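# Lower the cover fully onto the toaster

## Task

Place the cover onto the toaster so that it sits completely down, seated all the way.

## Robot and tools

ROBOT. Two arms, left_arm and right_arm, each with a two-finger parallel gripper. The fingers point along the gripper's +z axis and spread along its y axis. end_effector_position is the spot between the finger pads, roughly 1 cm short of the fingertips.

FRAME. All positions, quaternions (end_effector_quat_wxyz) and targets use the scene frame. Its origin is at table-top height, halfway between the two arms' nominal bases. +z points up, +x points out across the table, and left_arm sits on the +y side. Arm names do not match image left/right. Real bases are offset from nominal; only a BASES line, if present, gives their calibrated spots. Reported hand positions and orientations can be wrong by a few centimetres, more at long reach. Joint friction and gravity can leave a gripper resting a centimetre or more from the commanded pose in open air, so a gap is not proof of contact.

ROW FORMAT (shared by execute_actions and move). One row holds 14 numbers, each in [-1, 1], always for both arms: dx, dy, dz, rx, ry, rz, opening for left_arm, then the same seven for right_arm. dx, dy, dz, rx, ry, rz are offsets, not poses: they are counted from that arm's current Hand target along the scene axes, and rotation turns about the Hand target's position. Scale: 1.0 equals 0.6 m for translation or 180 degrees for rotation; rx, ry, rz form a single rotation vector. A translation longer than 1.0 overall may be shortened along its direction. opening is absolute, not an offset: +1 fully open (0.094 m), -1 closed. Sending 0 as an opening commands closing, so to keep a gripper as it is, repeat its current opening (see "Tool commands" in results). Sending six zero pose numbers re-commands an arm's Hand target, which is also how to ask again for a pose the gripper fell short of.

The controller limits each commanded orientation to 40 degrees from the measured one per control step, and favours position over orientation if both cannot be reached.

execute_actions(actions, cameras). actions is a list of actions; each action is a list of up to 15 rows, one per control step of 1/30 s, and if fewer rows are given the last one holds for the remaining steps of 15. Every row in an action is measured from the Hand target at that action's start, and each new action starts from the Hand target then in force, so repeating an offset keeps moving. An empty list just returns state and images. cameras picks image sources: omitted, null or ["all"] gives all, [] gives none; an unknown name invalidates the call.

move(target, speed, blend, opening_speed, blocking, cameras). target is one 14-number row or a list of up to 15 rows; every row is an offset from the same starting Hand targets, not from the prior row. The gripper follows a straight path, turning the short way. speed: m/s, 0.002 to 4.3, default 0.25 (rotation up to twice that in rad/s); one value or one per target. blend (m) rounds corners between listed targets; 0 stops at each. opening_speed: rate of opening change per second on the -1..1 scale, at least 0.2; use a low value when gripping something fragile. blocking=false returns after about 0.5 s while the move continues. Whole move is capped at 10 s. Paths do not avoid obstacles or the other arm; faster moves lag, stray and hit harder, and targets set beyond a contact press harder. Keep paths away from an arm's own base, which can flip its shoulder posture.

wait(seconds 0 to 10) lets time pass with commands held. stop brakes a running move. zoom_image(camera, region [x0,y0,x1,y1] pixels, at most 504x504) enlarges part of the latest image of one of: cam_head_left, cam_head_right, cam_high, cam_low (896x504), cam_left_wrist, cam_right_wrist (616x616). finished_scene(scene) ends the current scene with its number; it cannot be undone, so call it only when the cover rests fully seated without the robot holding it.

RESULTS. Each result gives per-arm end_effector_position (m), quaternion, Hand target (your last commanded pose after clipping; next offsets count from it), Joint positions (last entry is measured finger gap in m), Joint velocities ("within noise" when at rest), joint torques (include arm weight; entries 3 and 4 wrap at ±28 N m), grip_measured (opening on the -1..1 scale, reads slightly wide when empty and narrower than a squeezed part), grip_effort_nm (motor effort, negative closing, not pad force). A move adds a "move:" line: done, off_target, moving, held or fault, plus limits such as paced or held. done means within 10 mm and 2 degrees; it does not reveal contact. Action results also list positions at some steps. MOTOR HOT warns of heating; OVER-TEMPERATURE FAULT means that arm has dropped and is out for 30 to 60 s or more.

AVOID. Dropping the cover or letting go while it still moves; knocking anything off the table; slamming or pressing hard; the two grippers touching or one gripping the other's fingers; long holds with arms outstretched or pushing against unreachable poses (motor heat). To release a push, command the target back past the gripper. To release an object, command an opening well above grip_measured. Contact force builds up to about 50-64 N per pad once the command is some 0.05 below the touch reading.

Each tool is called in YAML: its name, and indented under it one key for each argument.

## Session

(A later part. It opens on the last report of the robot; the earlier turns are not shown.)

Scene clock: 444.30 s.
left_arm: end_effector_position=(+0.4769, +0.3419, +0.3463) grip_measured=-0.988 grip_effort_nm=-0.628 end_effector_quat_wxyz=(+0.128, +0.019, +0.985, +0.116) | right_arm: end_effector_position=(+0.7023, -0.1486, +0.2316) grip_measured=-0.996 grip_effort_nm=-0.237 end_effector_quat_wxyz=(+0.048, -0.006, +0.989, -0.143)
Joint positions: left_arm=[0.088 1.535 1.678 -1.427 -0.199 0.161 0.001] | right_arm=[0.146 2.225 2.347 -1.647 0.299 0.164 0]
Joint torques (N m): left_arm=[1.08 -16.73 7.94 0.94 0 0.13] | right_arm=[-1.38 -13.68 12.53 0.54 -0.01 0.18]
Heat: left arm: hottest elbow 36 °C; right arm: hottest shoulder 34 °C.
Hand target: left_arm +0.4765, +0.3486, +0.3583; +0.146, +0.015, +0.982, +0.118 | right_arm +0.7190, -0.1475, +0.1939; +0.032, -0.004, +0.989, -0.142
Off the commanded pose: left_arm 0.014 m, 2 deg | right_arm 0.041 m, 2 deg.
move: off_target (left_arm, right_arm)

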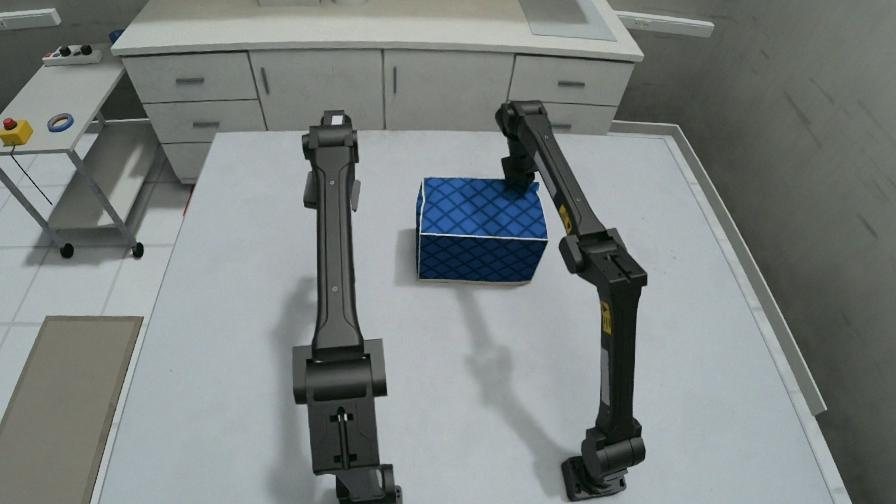

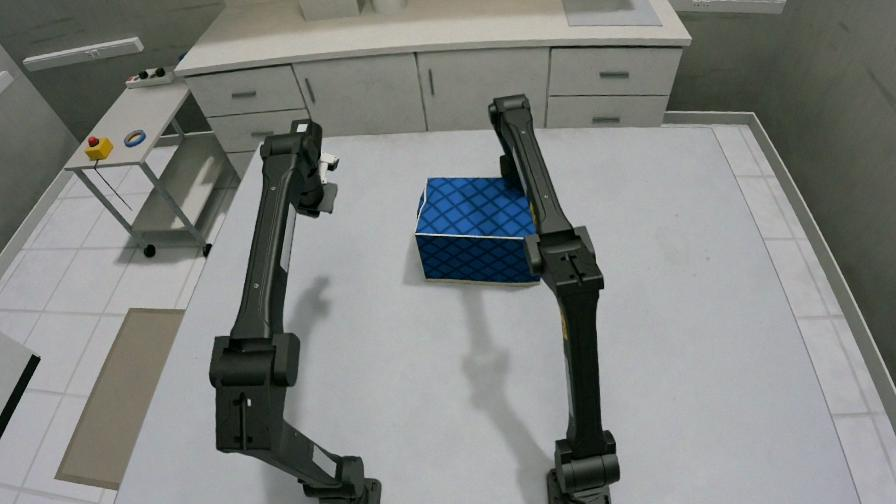

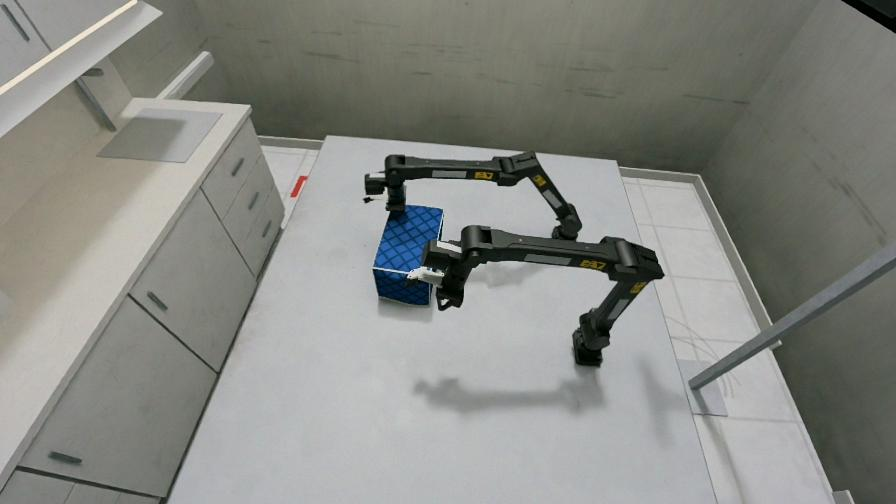

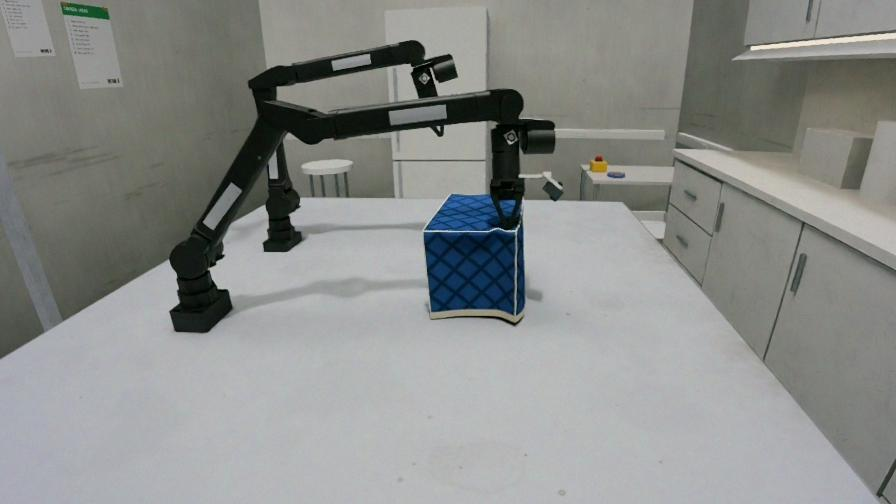

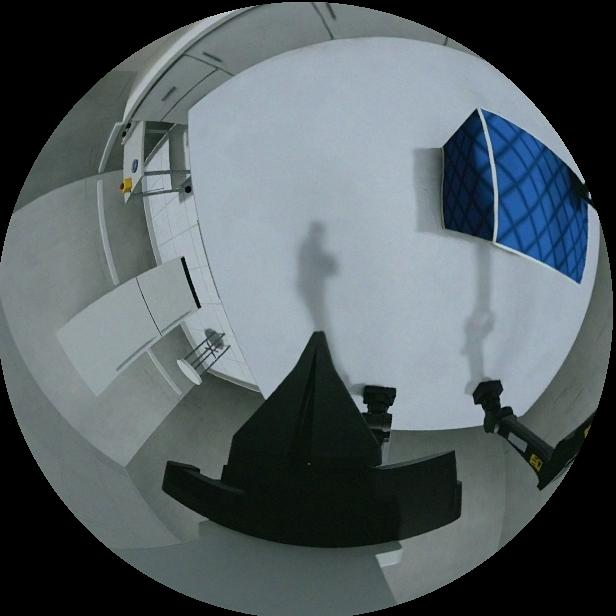

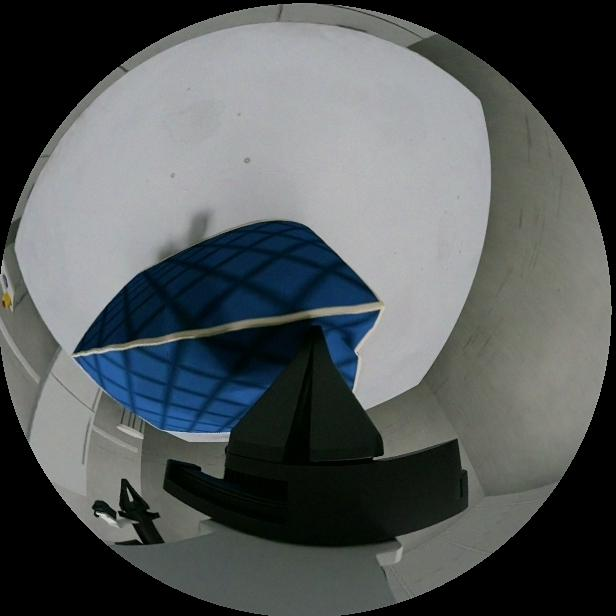

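move:
  target:
    - [0,0,0,0,0,0,-1,0,0,0.25,0,0,0,-1]
    - [0.2,0,0,0,0,0,-1,-0.4,-0.2,0.25,0,0,0,-1]
    - [0.35,-0.35,-0.08,0,0,0,-1,-0.4,-0.2,0.25,0,0,0,-1]
    - [0.36,-0.36,-0.22,0,0,0,-1,-0.4,-0.2,0.25,0,0,0,-1]
    - [0.4,-0.36,-0.27,0,0,0,-1,-0.4,-0.2,0.25,0,0,0,-1]
  speed: [0.12,0.2,0.2,0.08,0.04]

zoom_image:
  camera: "cam_low"
  region: [400, 180, 560, 340]

zoom_image:
  camera: "cam_high"
  region: [340, 180, 480, 320]

Scene clock: 457.77 s.
left_arm: end_effector_position=(+0.7030, +0.1357, +0.1989) grip_measured=-0.988 grip_effort_nm=-0.628 end_effector_quat_wxyz=(+0.133, +0.019, +0.983, +0.122) | right_arm: end_effector_position=(+0.4812, -0.2636, +0.3446) grip_measured=-0.996 grip_effort_nm=-0.222 end_effector_quat_wxyz=(+0.031, -0.002, +0.989, -0.143)
Joint positions: left_arm=[-0.236 2.289 2.414 -1.479 -0.293 -0.161 0.001] | right_arm=[-0.014 1.54 1.641 -1.614 0.289 0.011 0]
Joint torques (N m): left_arm=[0.32 -24.23 10.63 0.73 -0.11 0.01] | right_arm=[-1.73 -11.4 8.17 0.55 0.09 -0.02]
Heat: left arm: hottest elbow 36 °C; right arm: hottest shoulder 35 °C.
Hand target: left_arm +0.7165, +0.1328, +0.1963; +0.146, +0.015, +0.982, +0.118 | right_arm +0.4790, -0.2675, +0.3440; +0.032, -0.004, +0.989, -0.142
Off the commanded pose: left_arm 0.014 m, 2 deg | right_arm 0.005 m, 0 deg.
move: off_target (left_arm)

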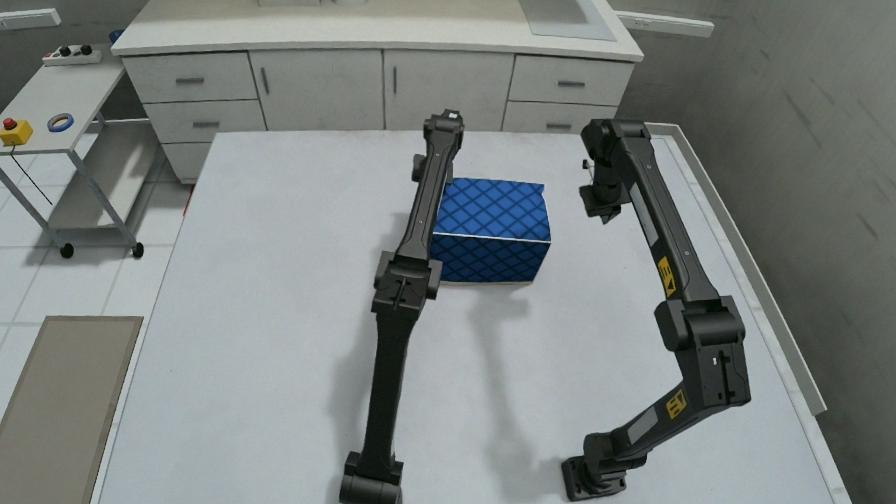

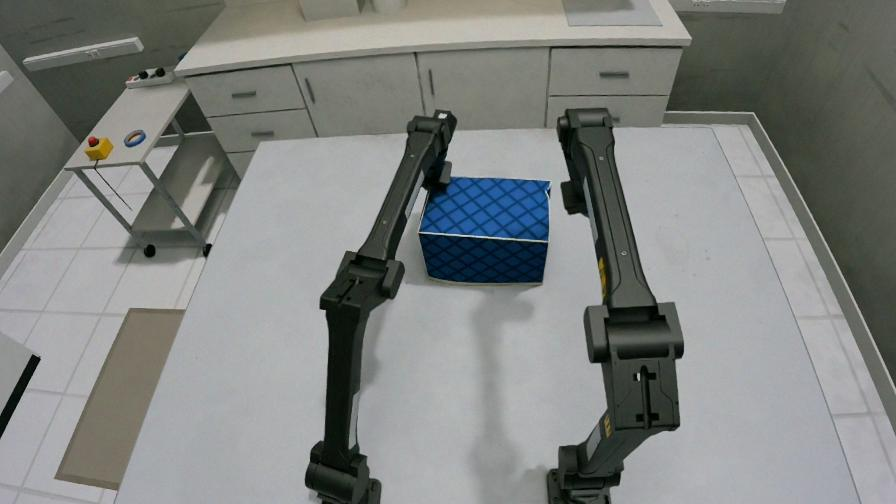

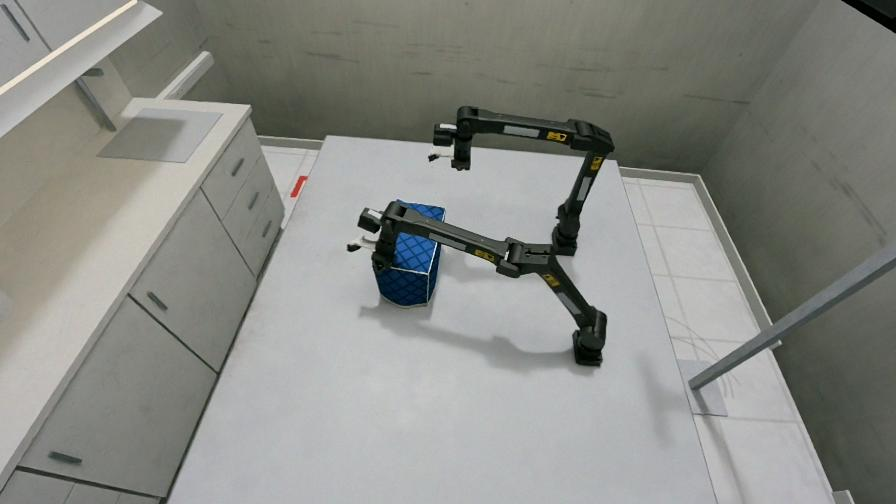

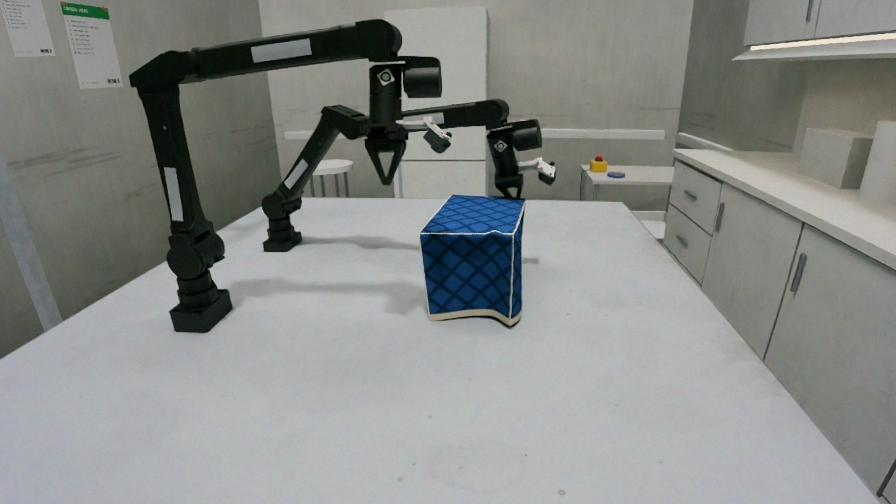

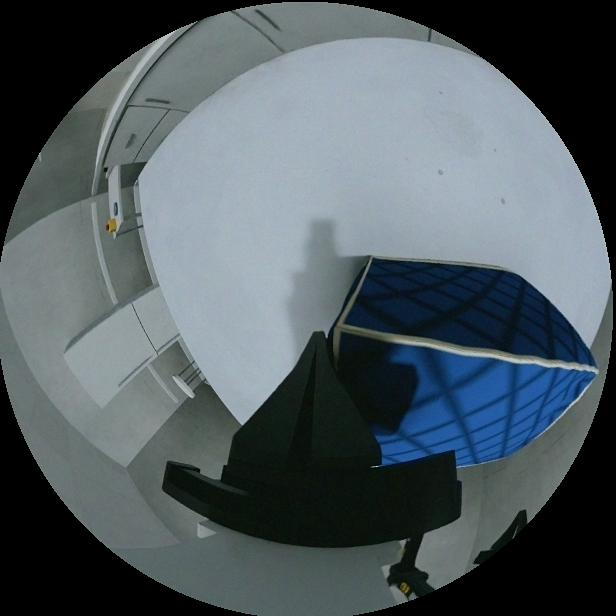

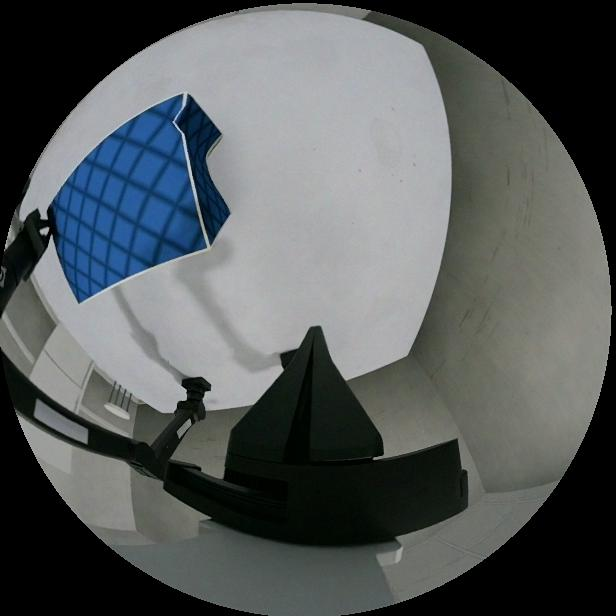

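Scaled by 3.150.

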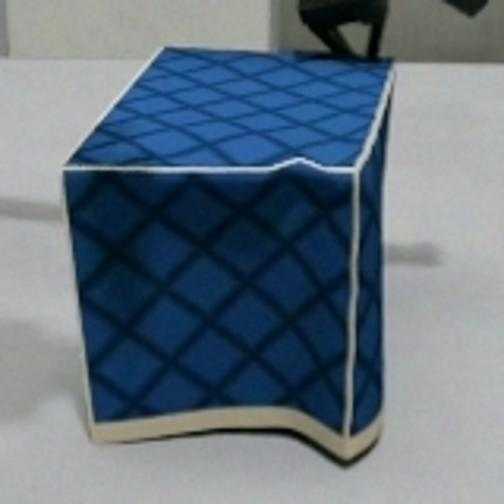

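Scaled by 3.600.

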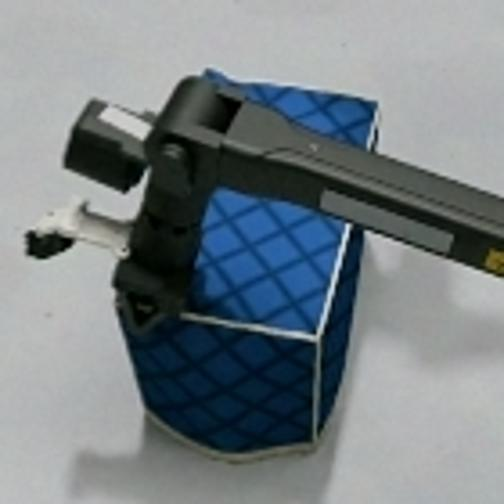

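move:
  target:
    - [0,0,0.25,0,0,0,-1,0,0,0,0,0,0,-1]
    - [-0.4,0.25,0.25,0,0,0,-1,-0.1,-0.2,0,0,0,0,-1]
  speed: [0.12,0.2]

zoom_image:
  camera: "cam_low"
  region: [400, 180, 560, 340]

zoom_image:
  camera: "cam_head_left"
  region: [390, 160, 580, 300]

zoom_image:
  camera: "cam_high"
  region: [340, 180, 480, 320]

Scene clock: 467.97 s.
left_arm: end_effector_position=(+0.4750, +0.2771, +0.3364) grip_measured=-0.988 grip_effort_nm=-0.628 end_effector_quat_wxyz=(+0.130, +0.018, +0.984, +0.118) | right_arm: end_effector_position=(+0.4238, -0.3851, +0.3410) grip_measured=-0.996 grip_effort_nm=-0.217 end_effector_quat_wxyz=(+0.026, -0.002, +0.990, -0.141)
Joint positions: left_arm=[-0.051 1.527 1.642 -1.426 -0.243 0.023 0.001] | right_arm=[-0.305 1.419 1.499 -1.523 0.259 -0.289 0]
Joint torques (N m): left_arm=[0.85 -16.21 7.84 0.96 0.01 0.13] | right_arm=[-1.67 -10.7 8.25 0.75 0.06 -0.02]
Heat: left arm: hottest elbow 38 °C; right arm: hottest shoulder 34 °C.
Hand target: left_arm +0.4765, +0.2828, +0.3464; +0.146, +0.015, +0.982, +0.118 | right_arm +0.4190, -0.3876, +0.3441; +0.032, -0.004, +0.989, -0.142
Off the commanded pose: left_arm 0.012 m, 2 deg | right_arm 0.006 m, 1 deg.
move: off_target (left_arm)

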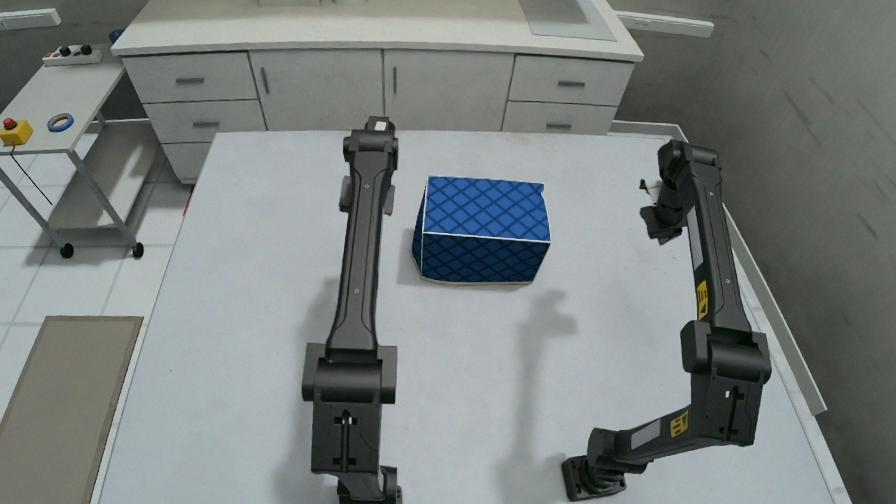

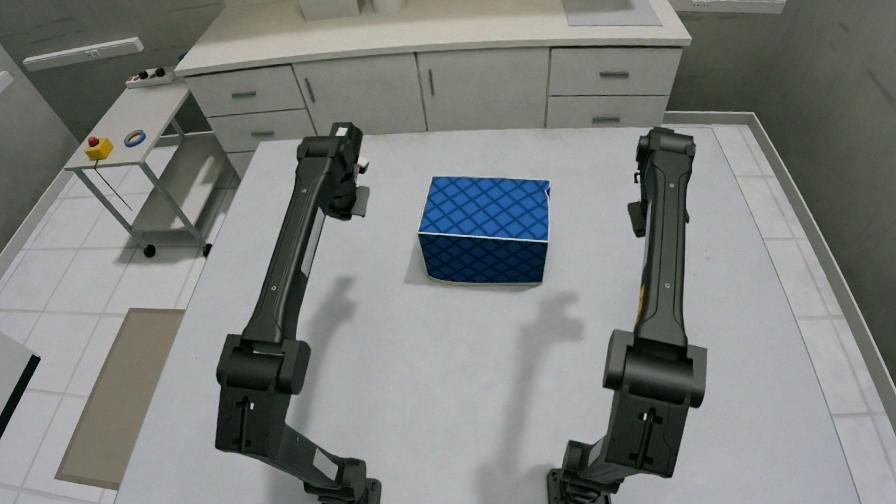

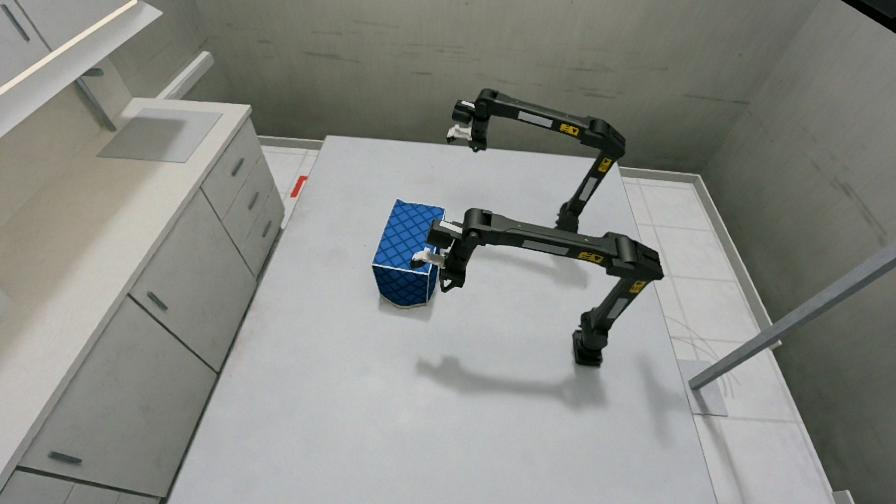

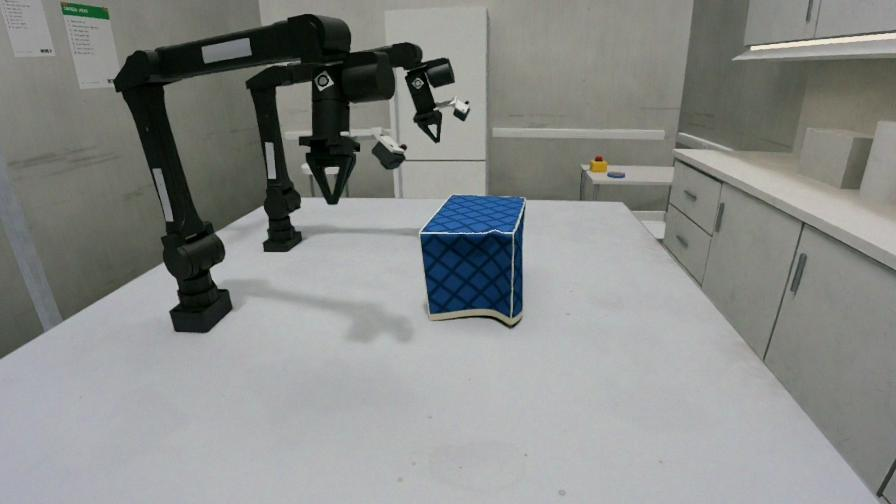

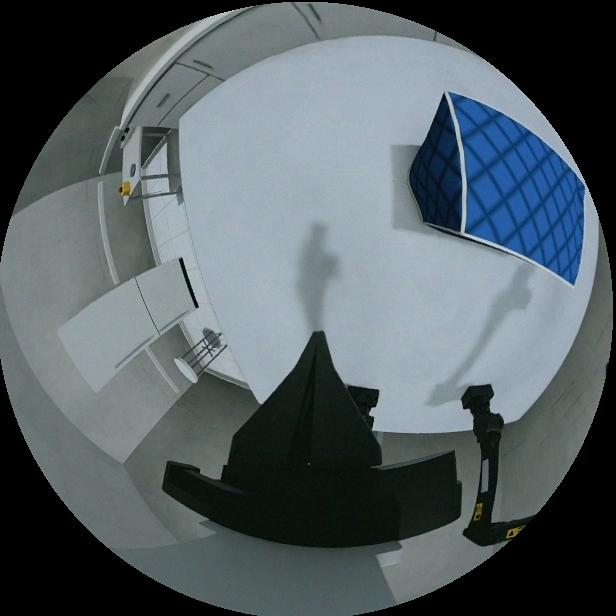

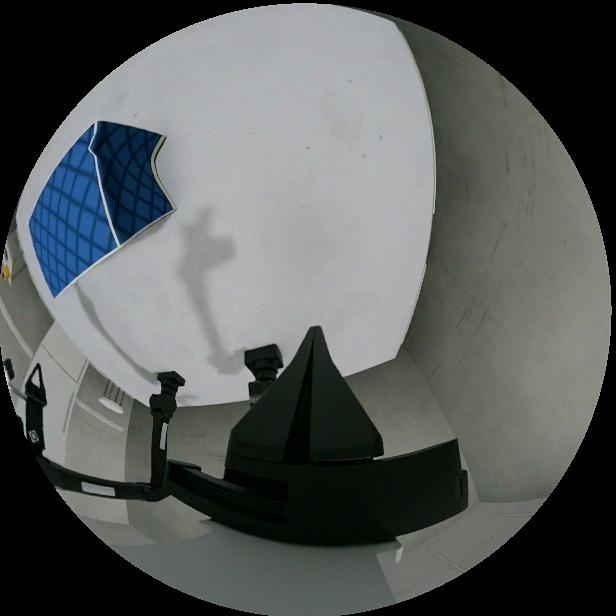

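Scaled by 3.150.

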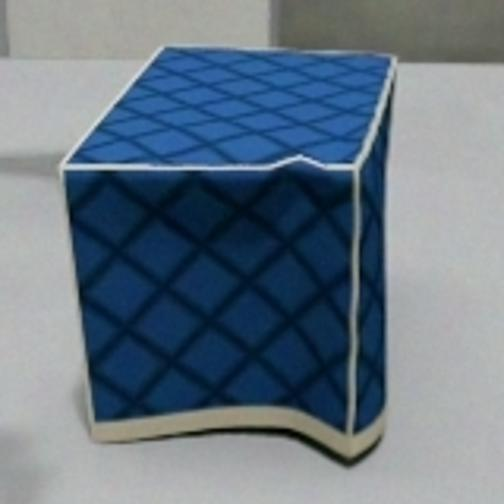

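Scaled by 2.653.

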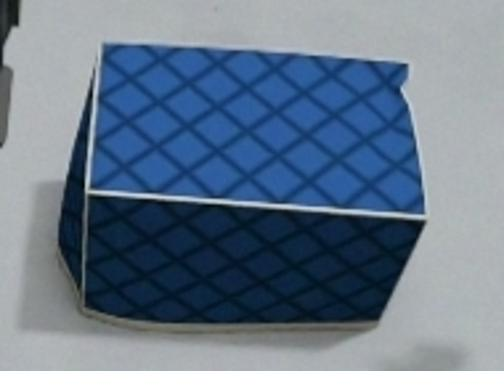

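Scaled by 3.600.

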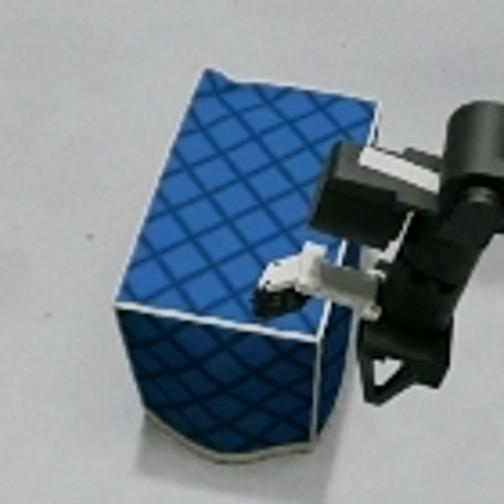

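move:
  target:
    - [0.26,-0.33,0.02,0,0,0,-1,0,0,0,0,0,0,-1]
    - [0.26,-0.33,-0.2,0,0,0,-1,0,0,0,0,0,0,-1]
    - [0.28,-0.33,-0.255,0,0,0,-1,0,0,0,0,0,0,-1]
    - [0.28,-0.26,-0.255,0,0,0,-1,0,0,0,0,0,0,-1]
    - [0.28,-0.26,-0.1,0,0,0,-1,0,0,0,0,0,0,-1]
    - [0,0,0,0,0,0,-1,0,0,0,0,0,0,-1]
  speed: [0.2,0.15,0.05,0.04,0.15,0.2]

zoom_image:
  camera: "cam_low"
  region: [400, 180, 560, 340]

zoom_image:
  camera: "cam_head_left"
  region: [390, 160, 580, 300]

Scene clock: 482.67 s.
left_arm: end_effector_position=(+0.4749, +0.2775, +0.3366) grip_measured=-0.988 grip_effort_nm=-0.623 end_effector_quat_wxyz=(+0.130, +0.018, +0.984, +0.119) | right_arm: end_effector_position=(+0.4239, -0.3850, +0.3409) grip_measured=-0.996 grip_effort_nm=-0.232 end_effector_quat_wxyz=(+0.026, -0.002, +0.990, -0.141)
Joint positions: left_arm=[-0.05 1.526 1.642 -1.426 -0.243 0.023 0.001] | right_arm=[-0.305 1.419 1.499 -1.523 0.258 -0.289 0]
Joint torques (N m): left_arm=[0.5 -16.26 7.94 0.9 -0.01 0.13] | right_arm=[-1.67 -10.64 8.28 0.66 0.04 -0.02]
Heat: left arm: hottest elbow 37 °C; right arm: hottest shoulder 33 °C.
Hand target: left_arm +0.4765, +0.2827, +0.3463; +0.146, +0.015, +0.982, +0.118 | right_arm +0.4190, -0.3875, +0.3440; +0.032, -0.004, +0.989, -0.142
Off the commanded pose: left_arm 0.011 m, 2 deg | right_arm 0.006 m, 1 deg.
move: off_target (left_arm)

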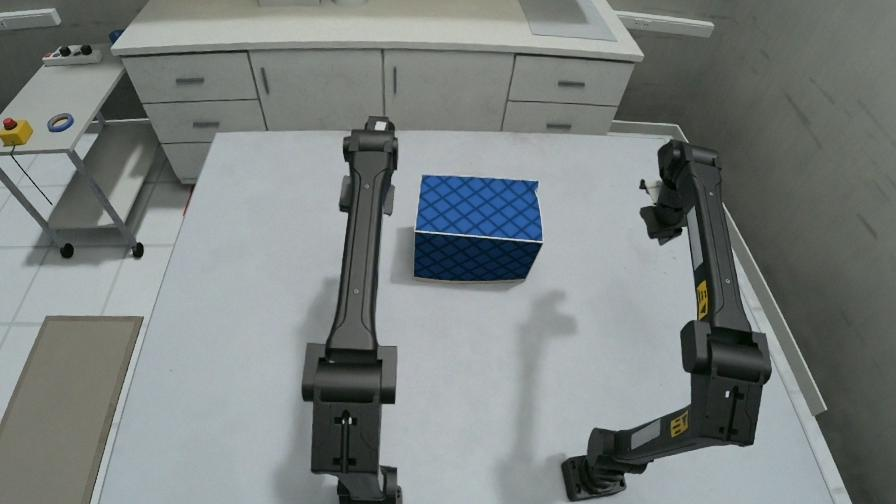

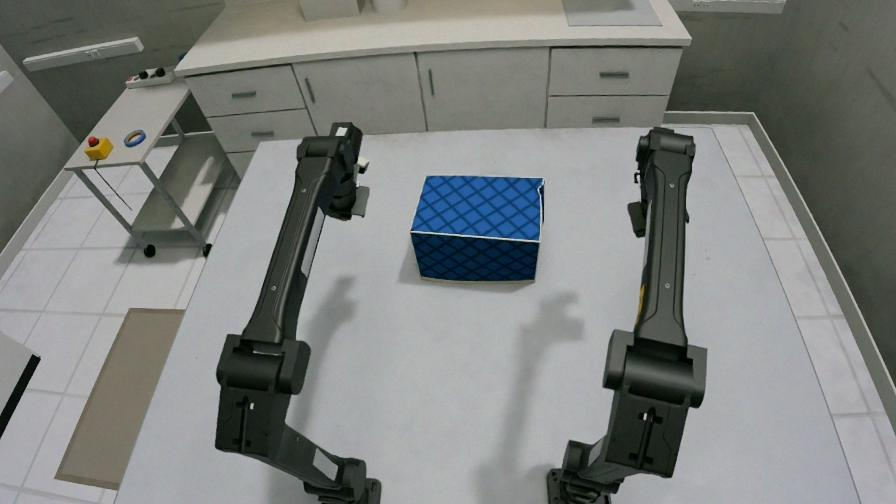

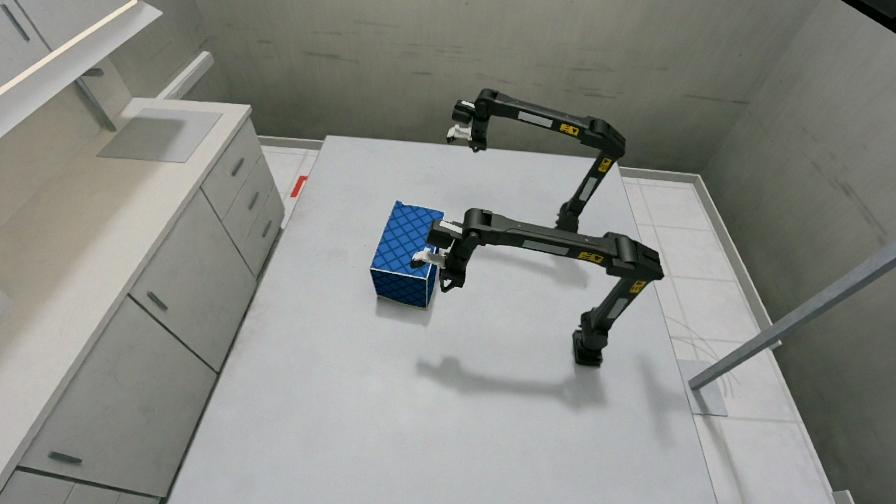

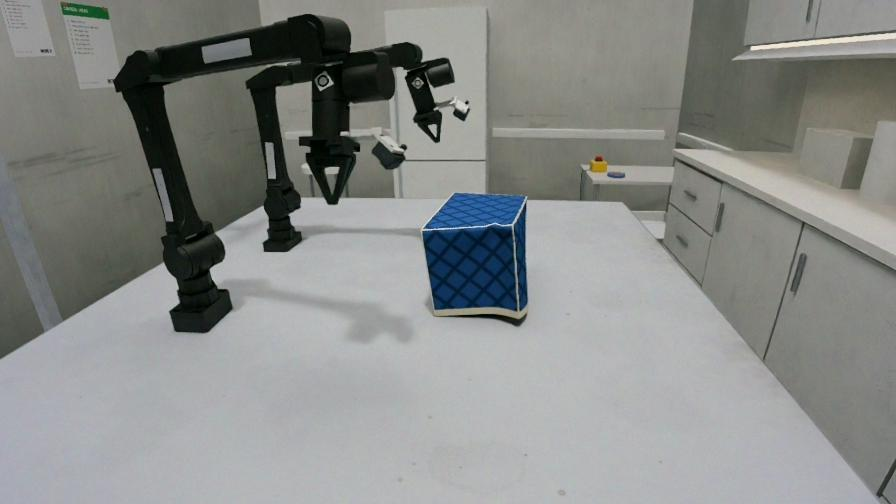

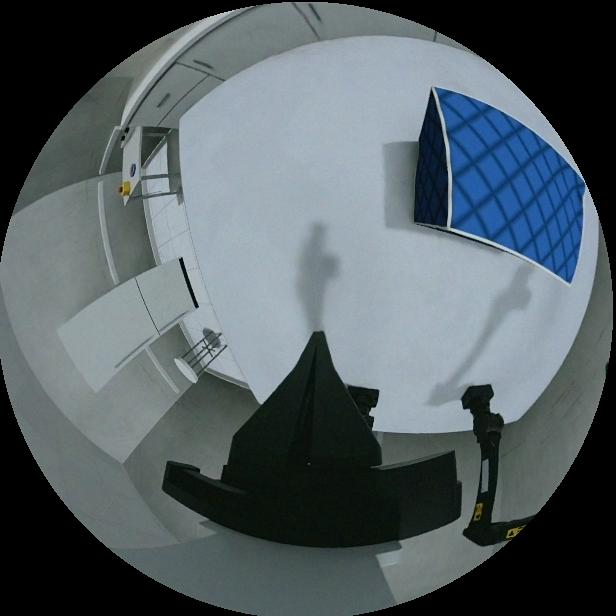

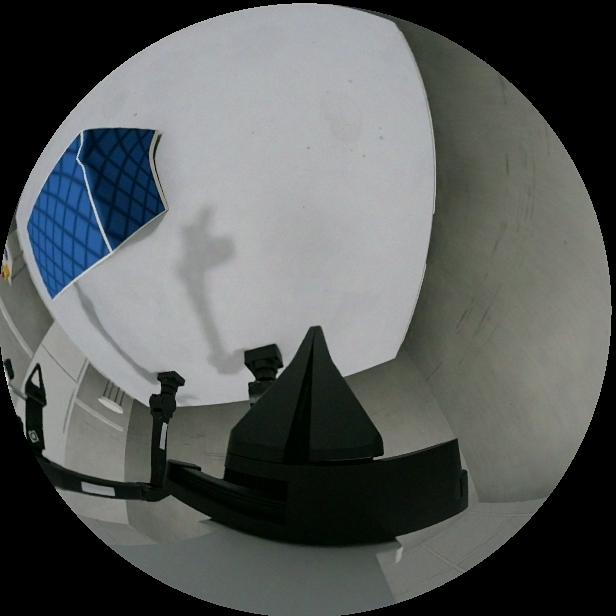

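Scaled by 3.150.

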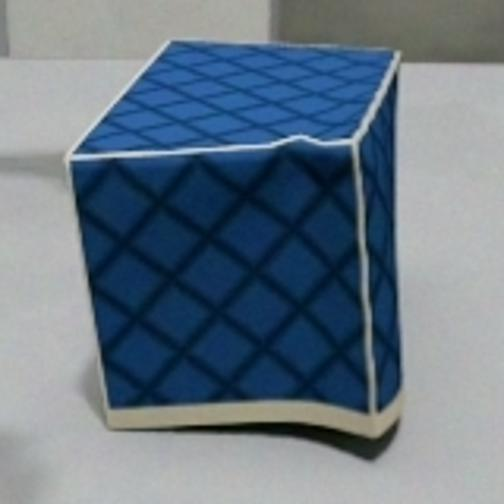

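Scaled by 2.653.

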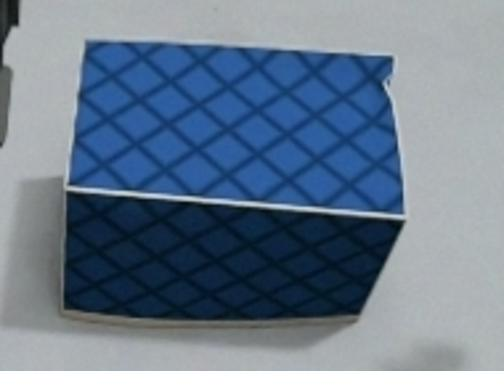

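move:
  target:
    - [0,0,0,0,0,0,-1,0.45,0.43,0,0,0,0,-1]
    - [0,0,0,0,0,0,-1,0.45,0.43,-0.16,0,0,0,-1]
    - [0,0,0,0,0,0,-1,0.45,0.43,-0.28,0,0,0,-1]
    - [0,0,0,0,0,0,-1,0.44,0.43,-0.1,0,0,0,-1]
    - [0,0,0,0,0,0,-1,0,0,0,0,0,0,-1]
  speed: [0.2,0.12,0.05,0.08,0.2]

zoom_image:
  camera: "cam_low"
  region: [400, 180, 560, 340]

zoom_image:
  camera: "cam_head_left"
  region: [390, 160, 580, 300]

Scene clock: 497.03 s.
left_arm: end_effector_position=(+0.4749, +0.2774, +0.3366) grip_measured=-0.988 grip_effort_nm=-0.628 end_effector_quat_wxyz=(+0.130, +0.018, +0.984, +0.118) | right_arm: end_effector_position=(+0.4224, -0.3853, +0.3438) grip_measured=-0.996 grip_effort_nm=-0.227 end_effector_quat_wxyz=(+0.029, -0.001, +0.989, -0.142)
Joint positions: left_arm=[-0.05 1.526 1.642 -1.426 -0.242 0.024 0.001] | right_arm=[-0.307 1.412 1.499 -1.523 0.258 -0.289 0]
Joint torques (N m): left_arm=[0.91 -16.15 7.84 0.94 -0.03 0.11] | right_arm=[-1.61 -10.05 8.27 0.7 0.06 -0.02]
Heat: left arm: hottest elbow 36 °C; right arm: hottest shoulder 33 °C.
Hand target: left_arm +0.4765, +0.2827, +0.3463; +0.146, +0.015, +0.982, +0.118 | right_arm +0.4190, -0.3874, +0.3440; +0.032, -0.004, +0.989, -0.142
Off the commanded pose: left_arm 0.011 m, 2 deg | right_arm 0.004 m, 1 deg.
move: off_target (left_arm)

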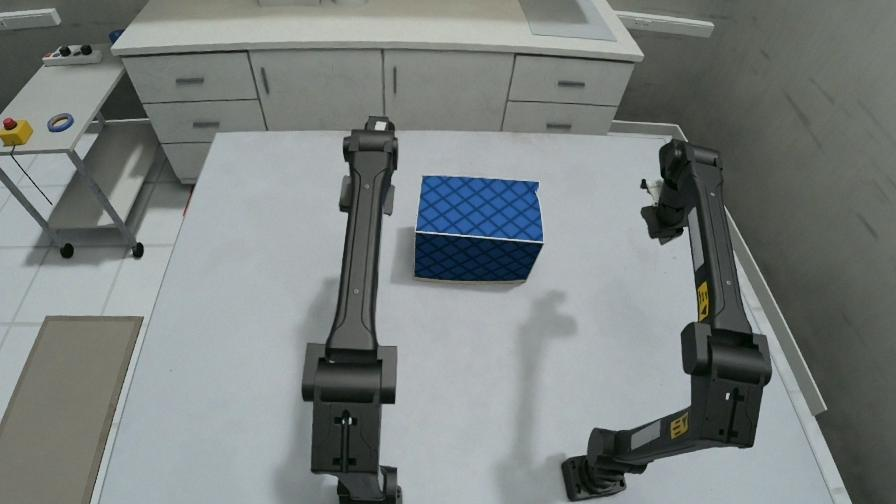

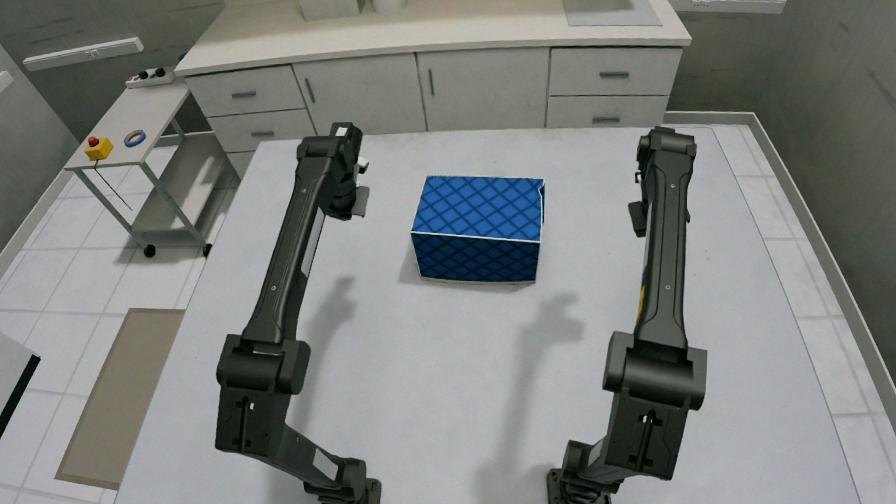

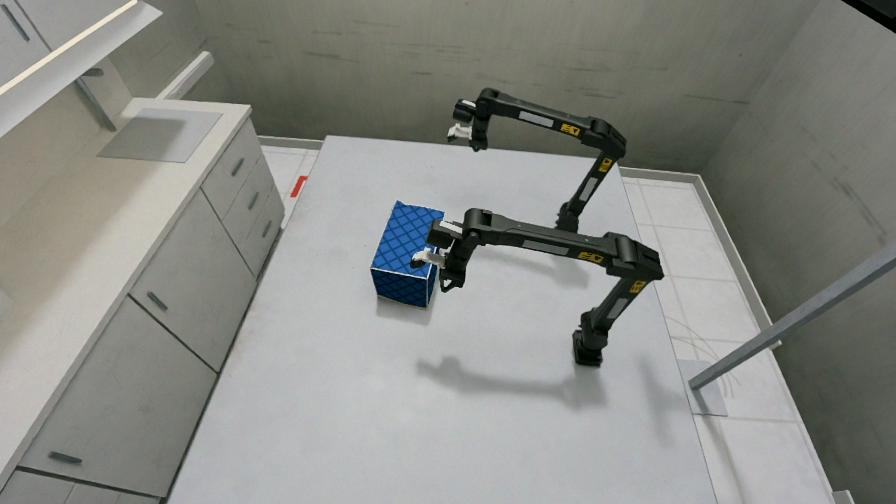

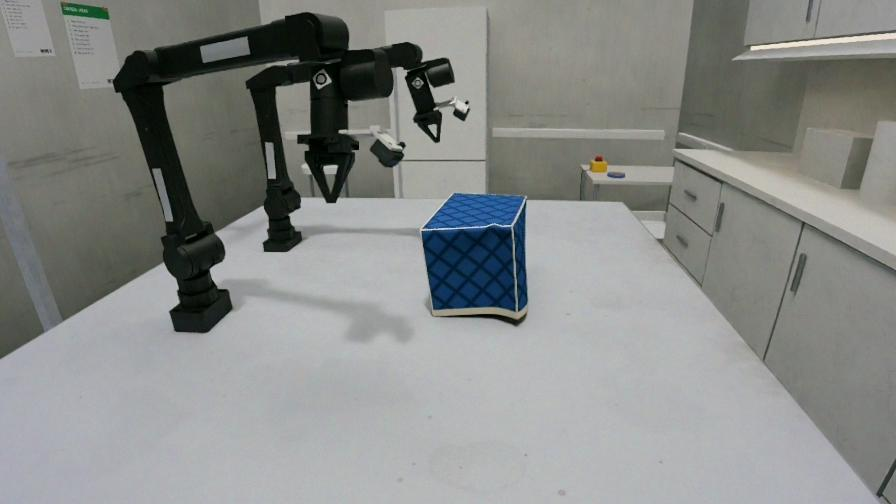

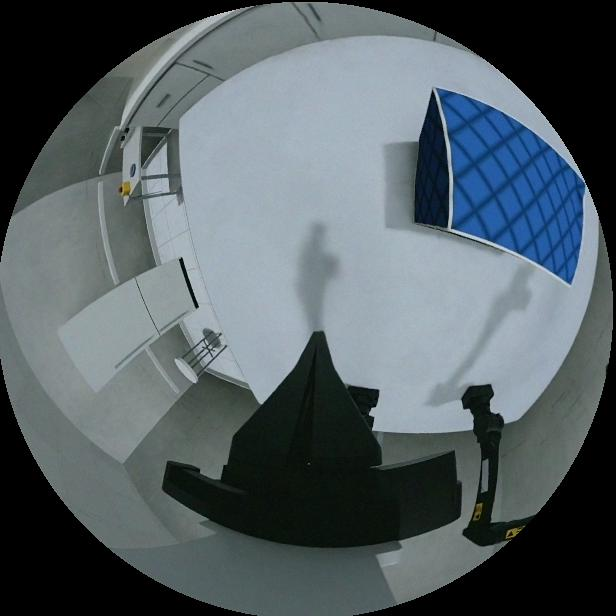

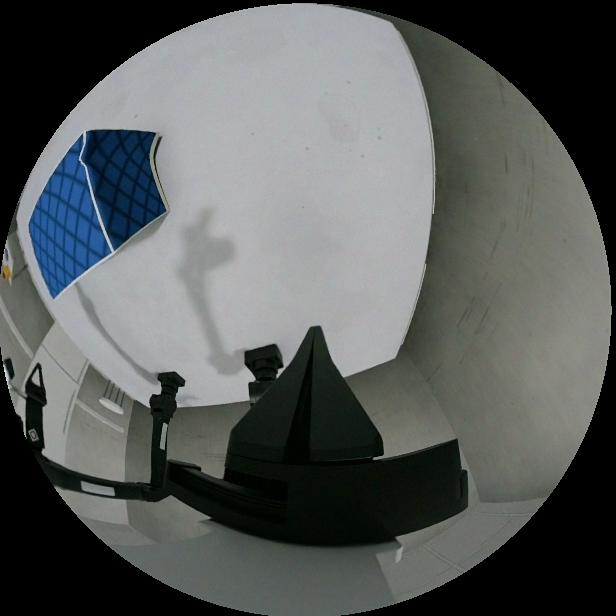

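Scaled by 3.150.

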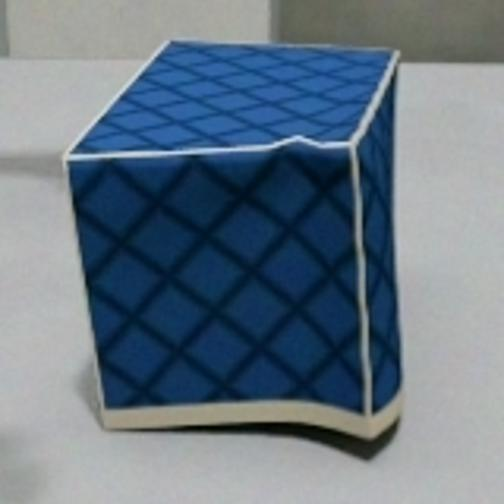

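Scaled by 2.653.

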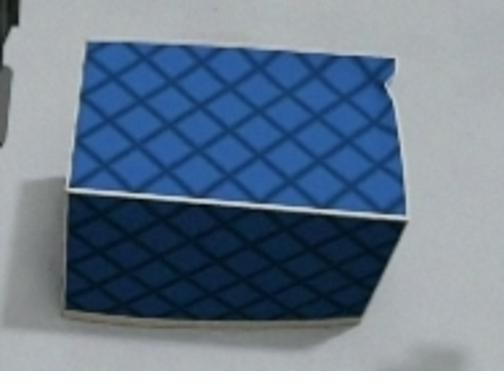

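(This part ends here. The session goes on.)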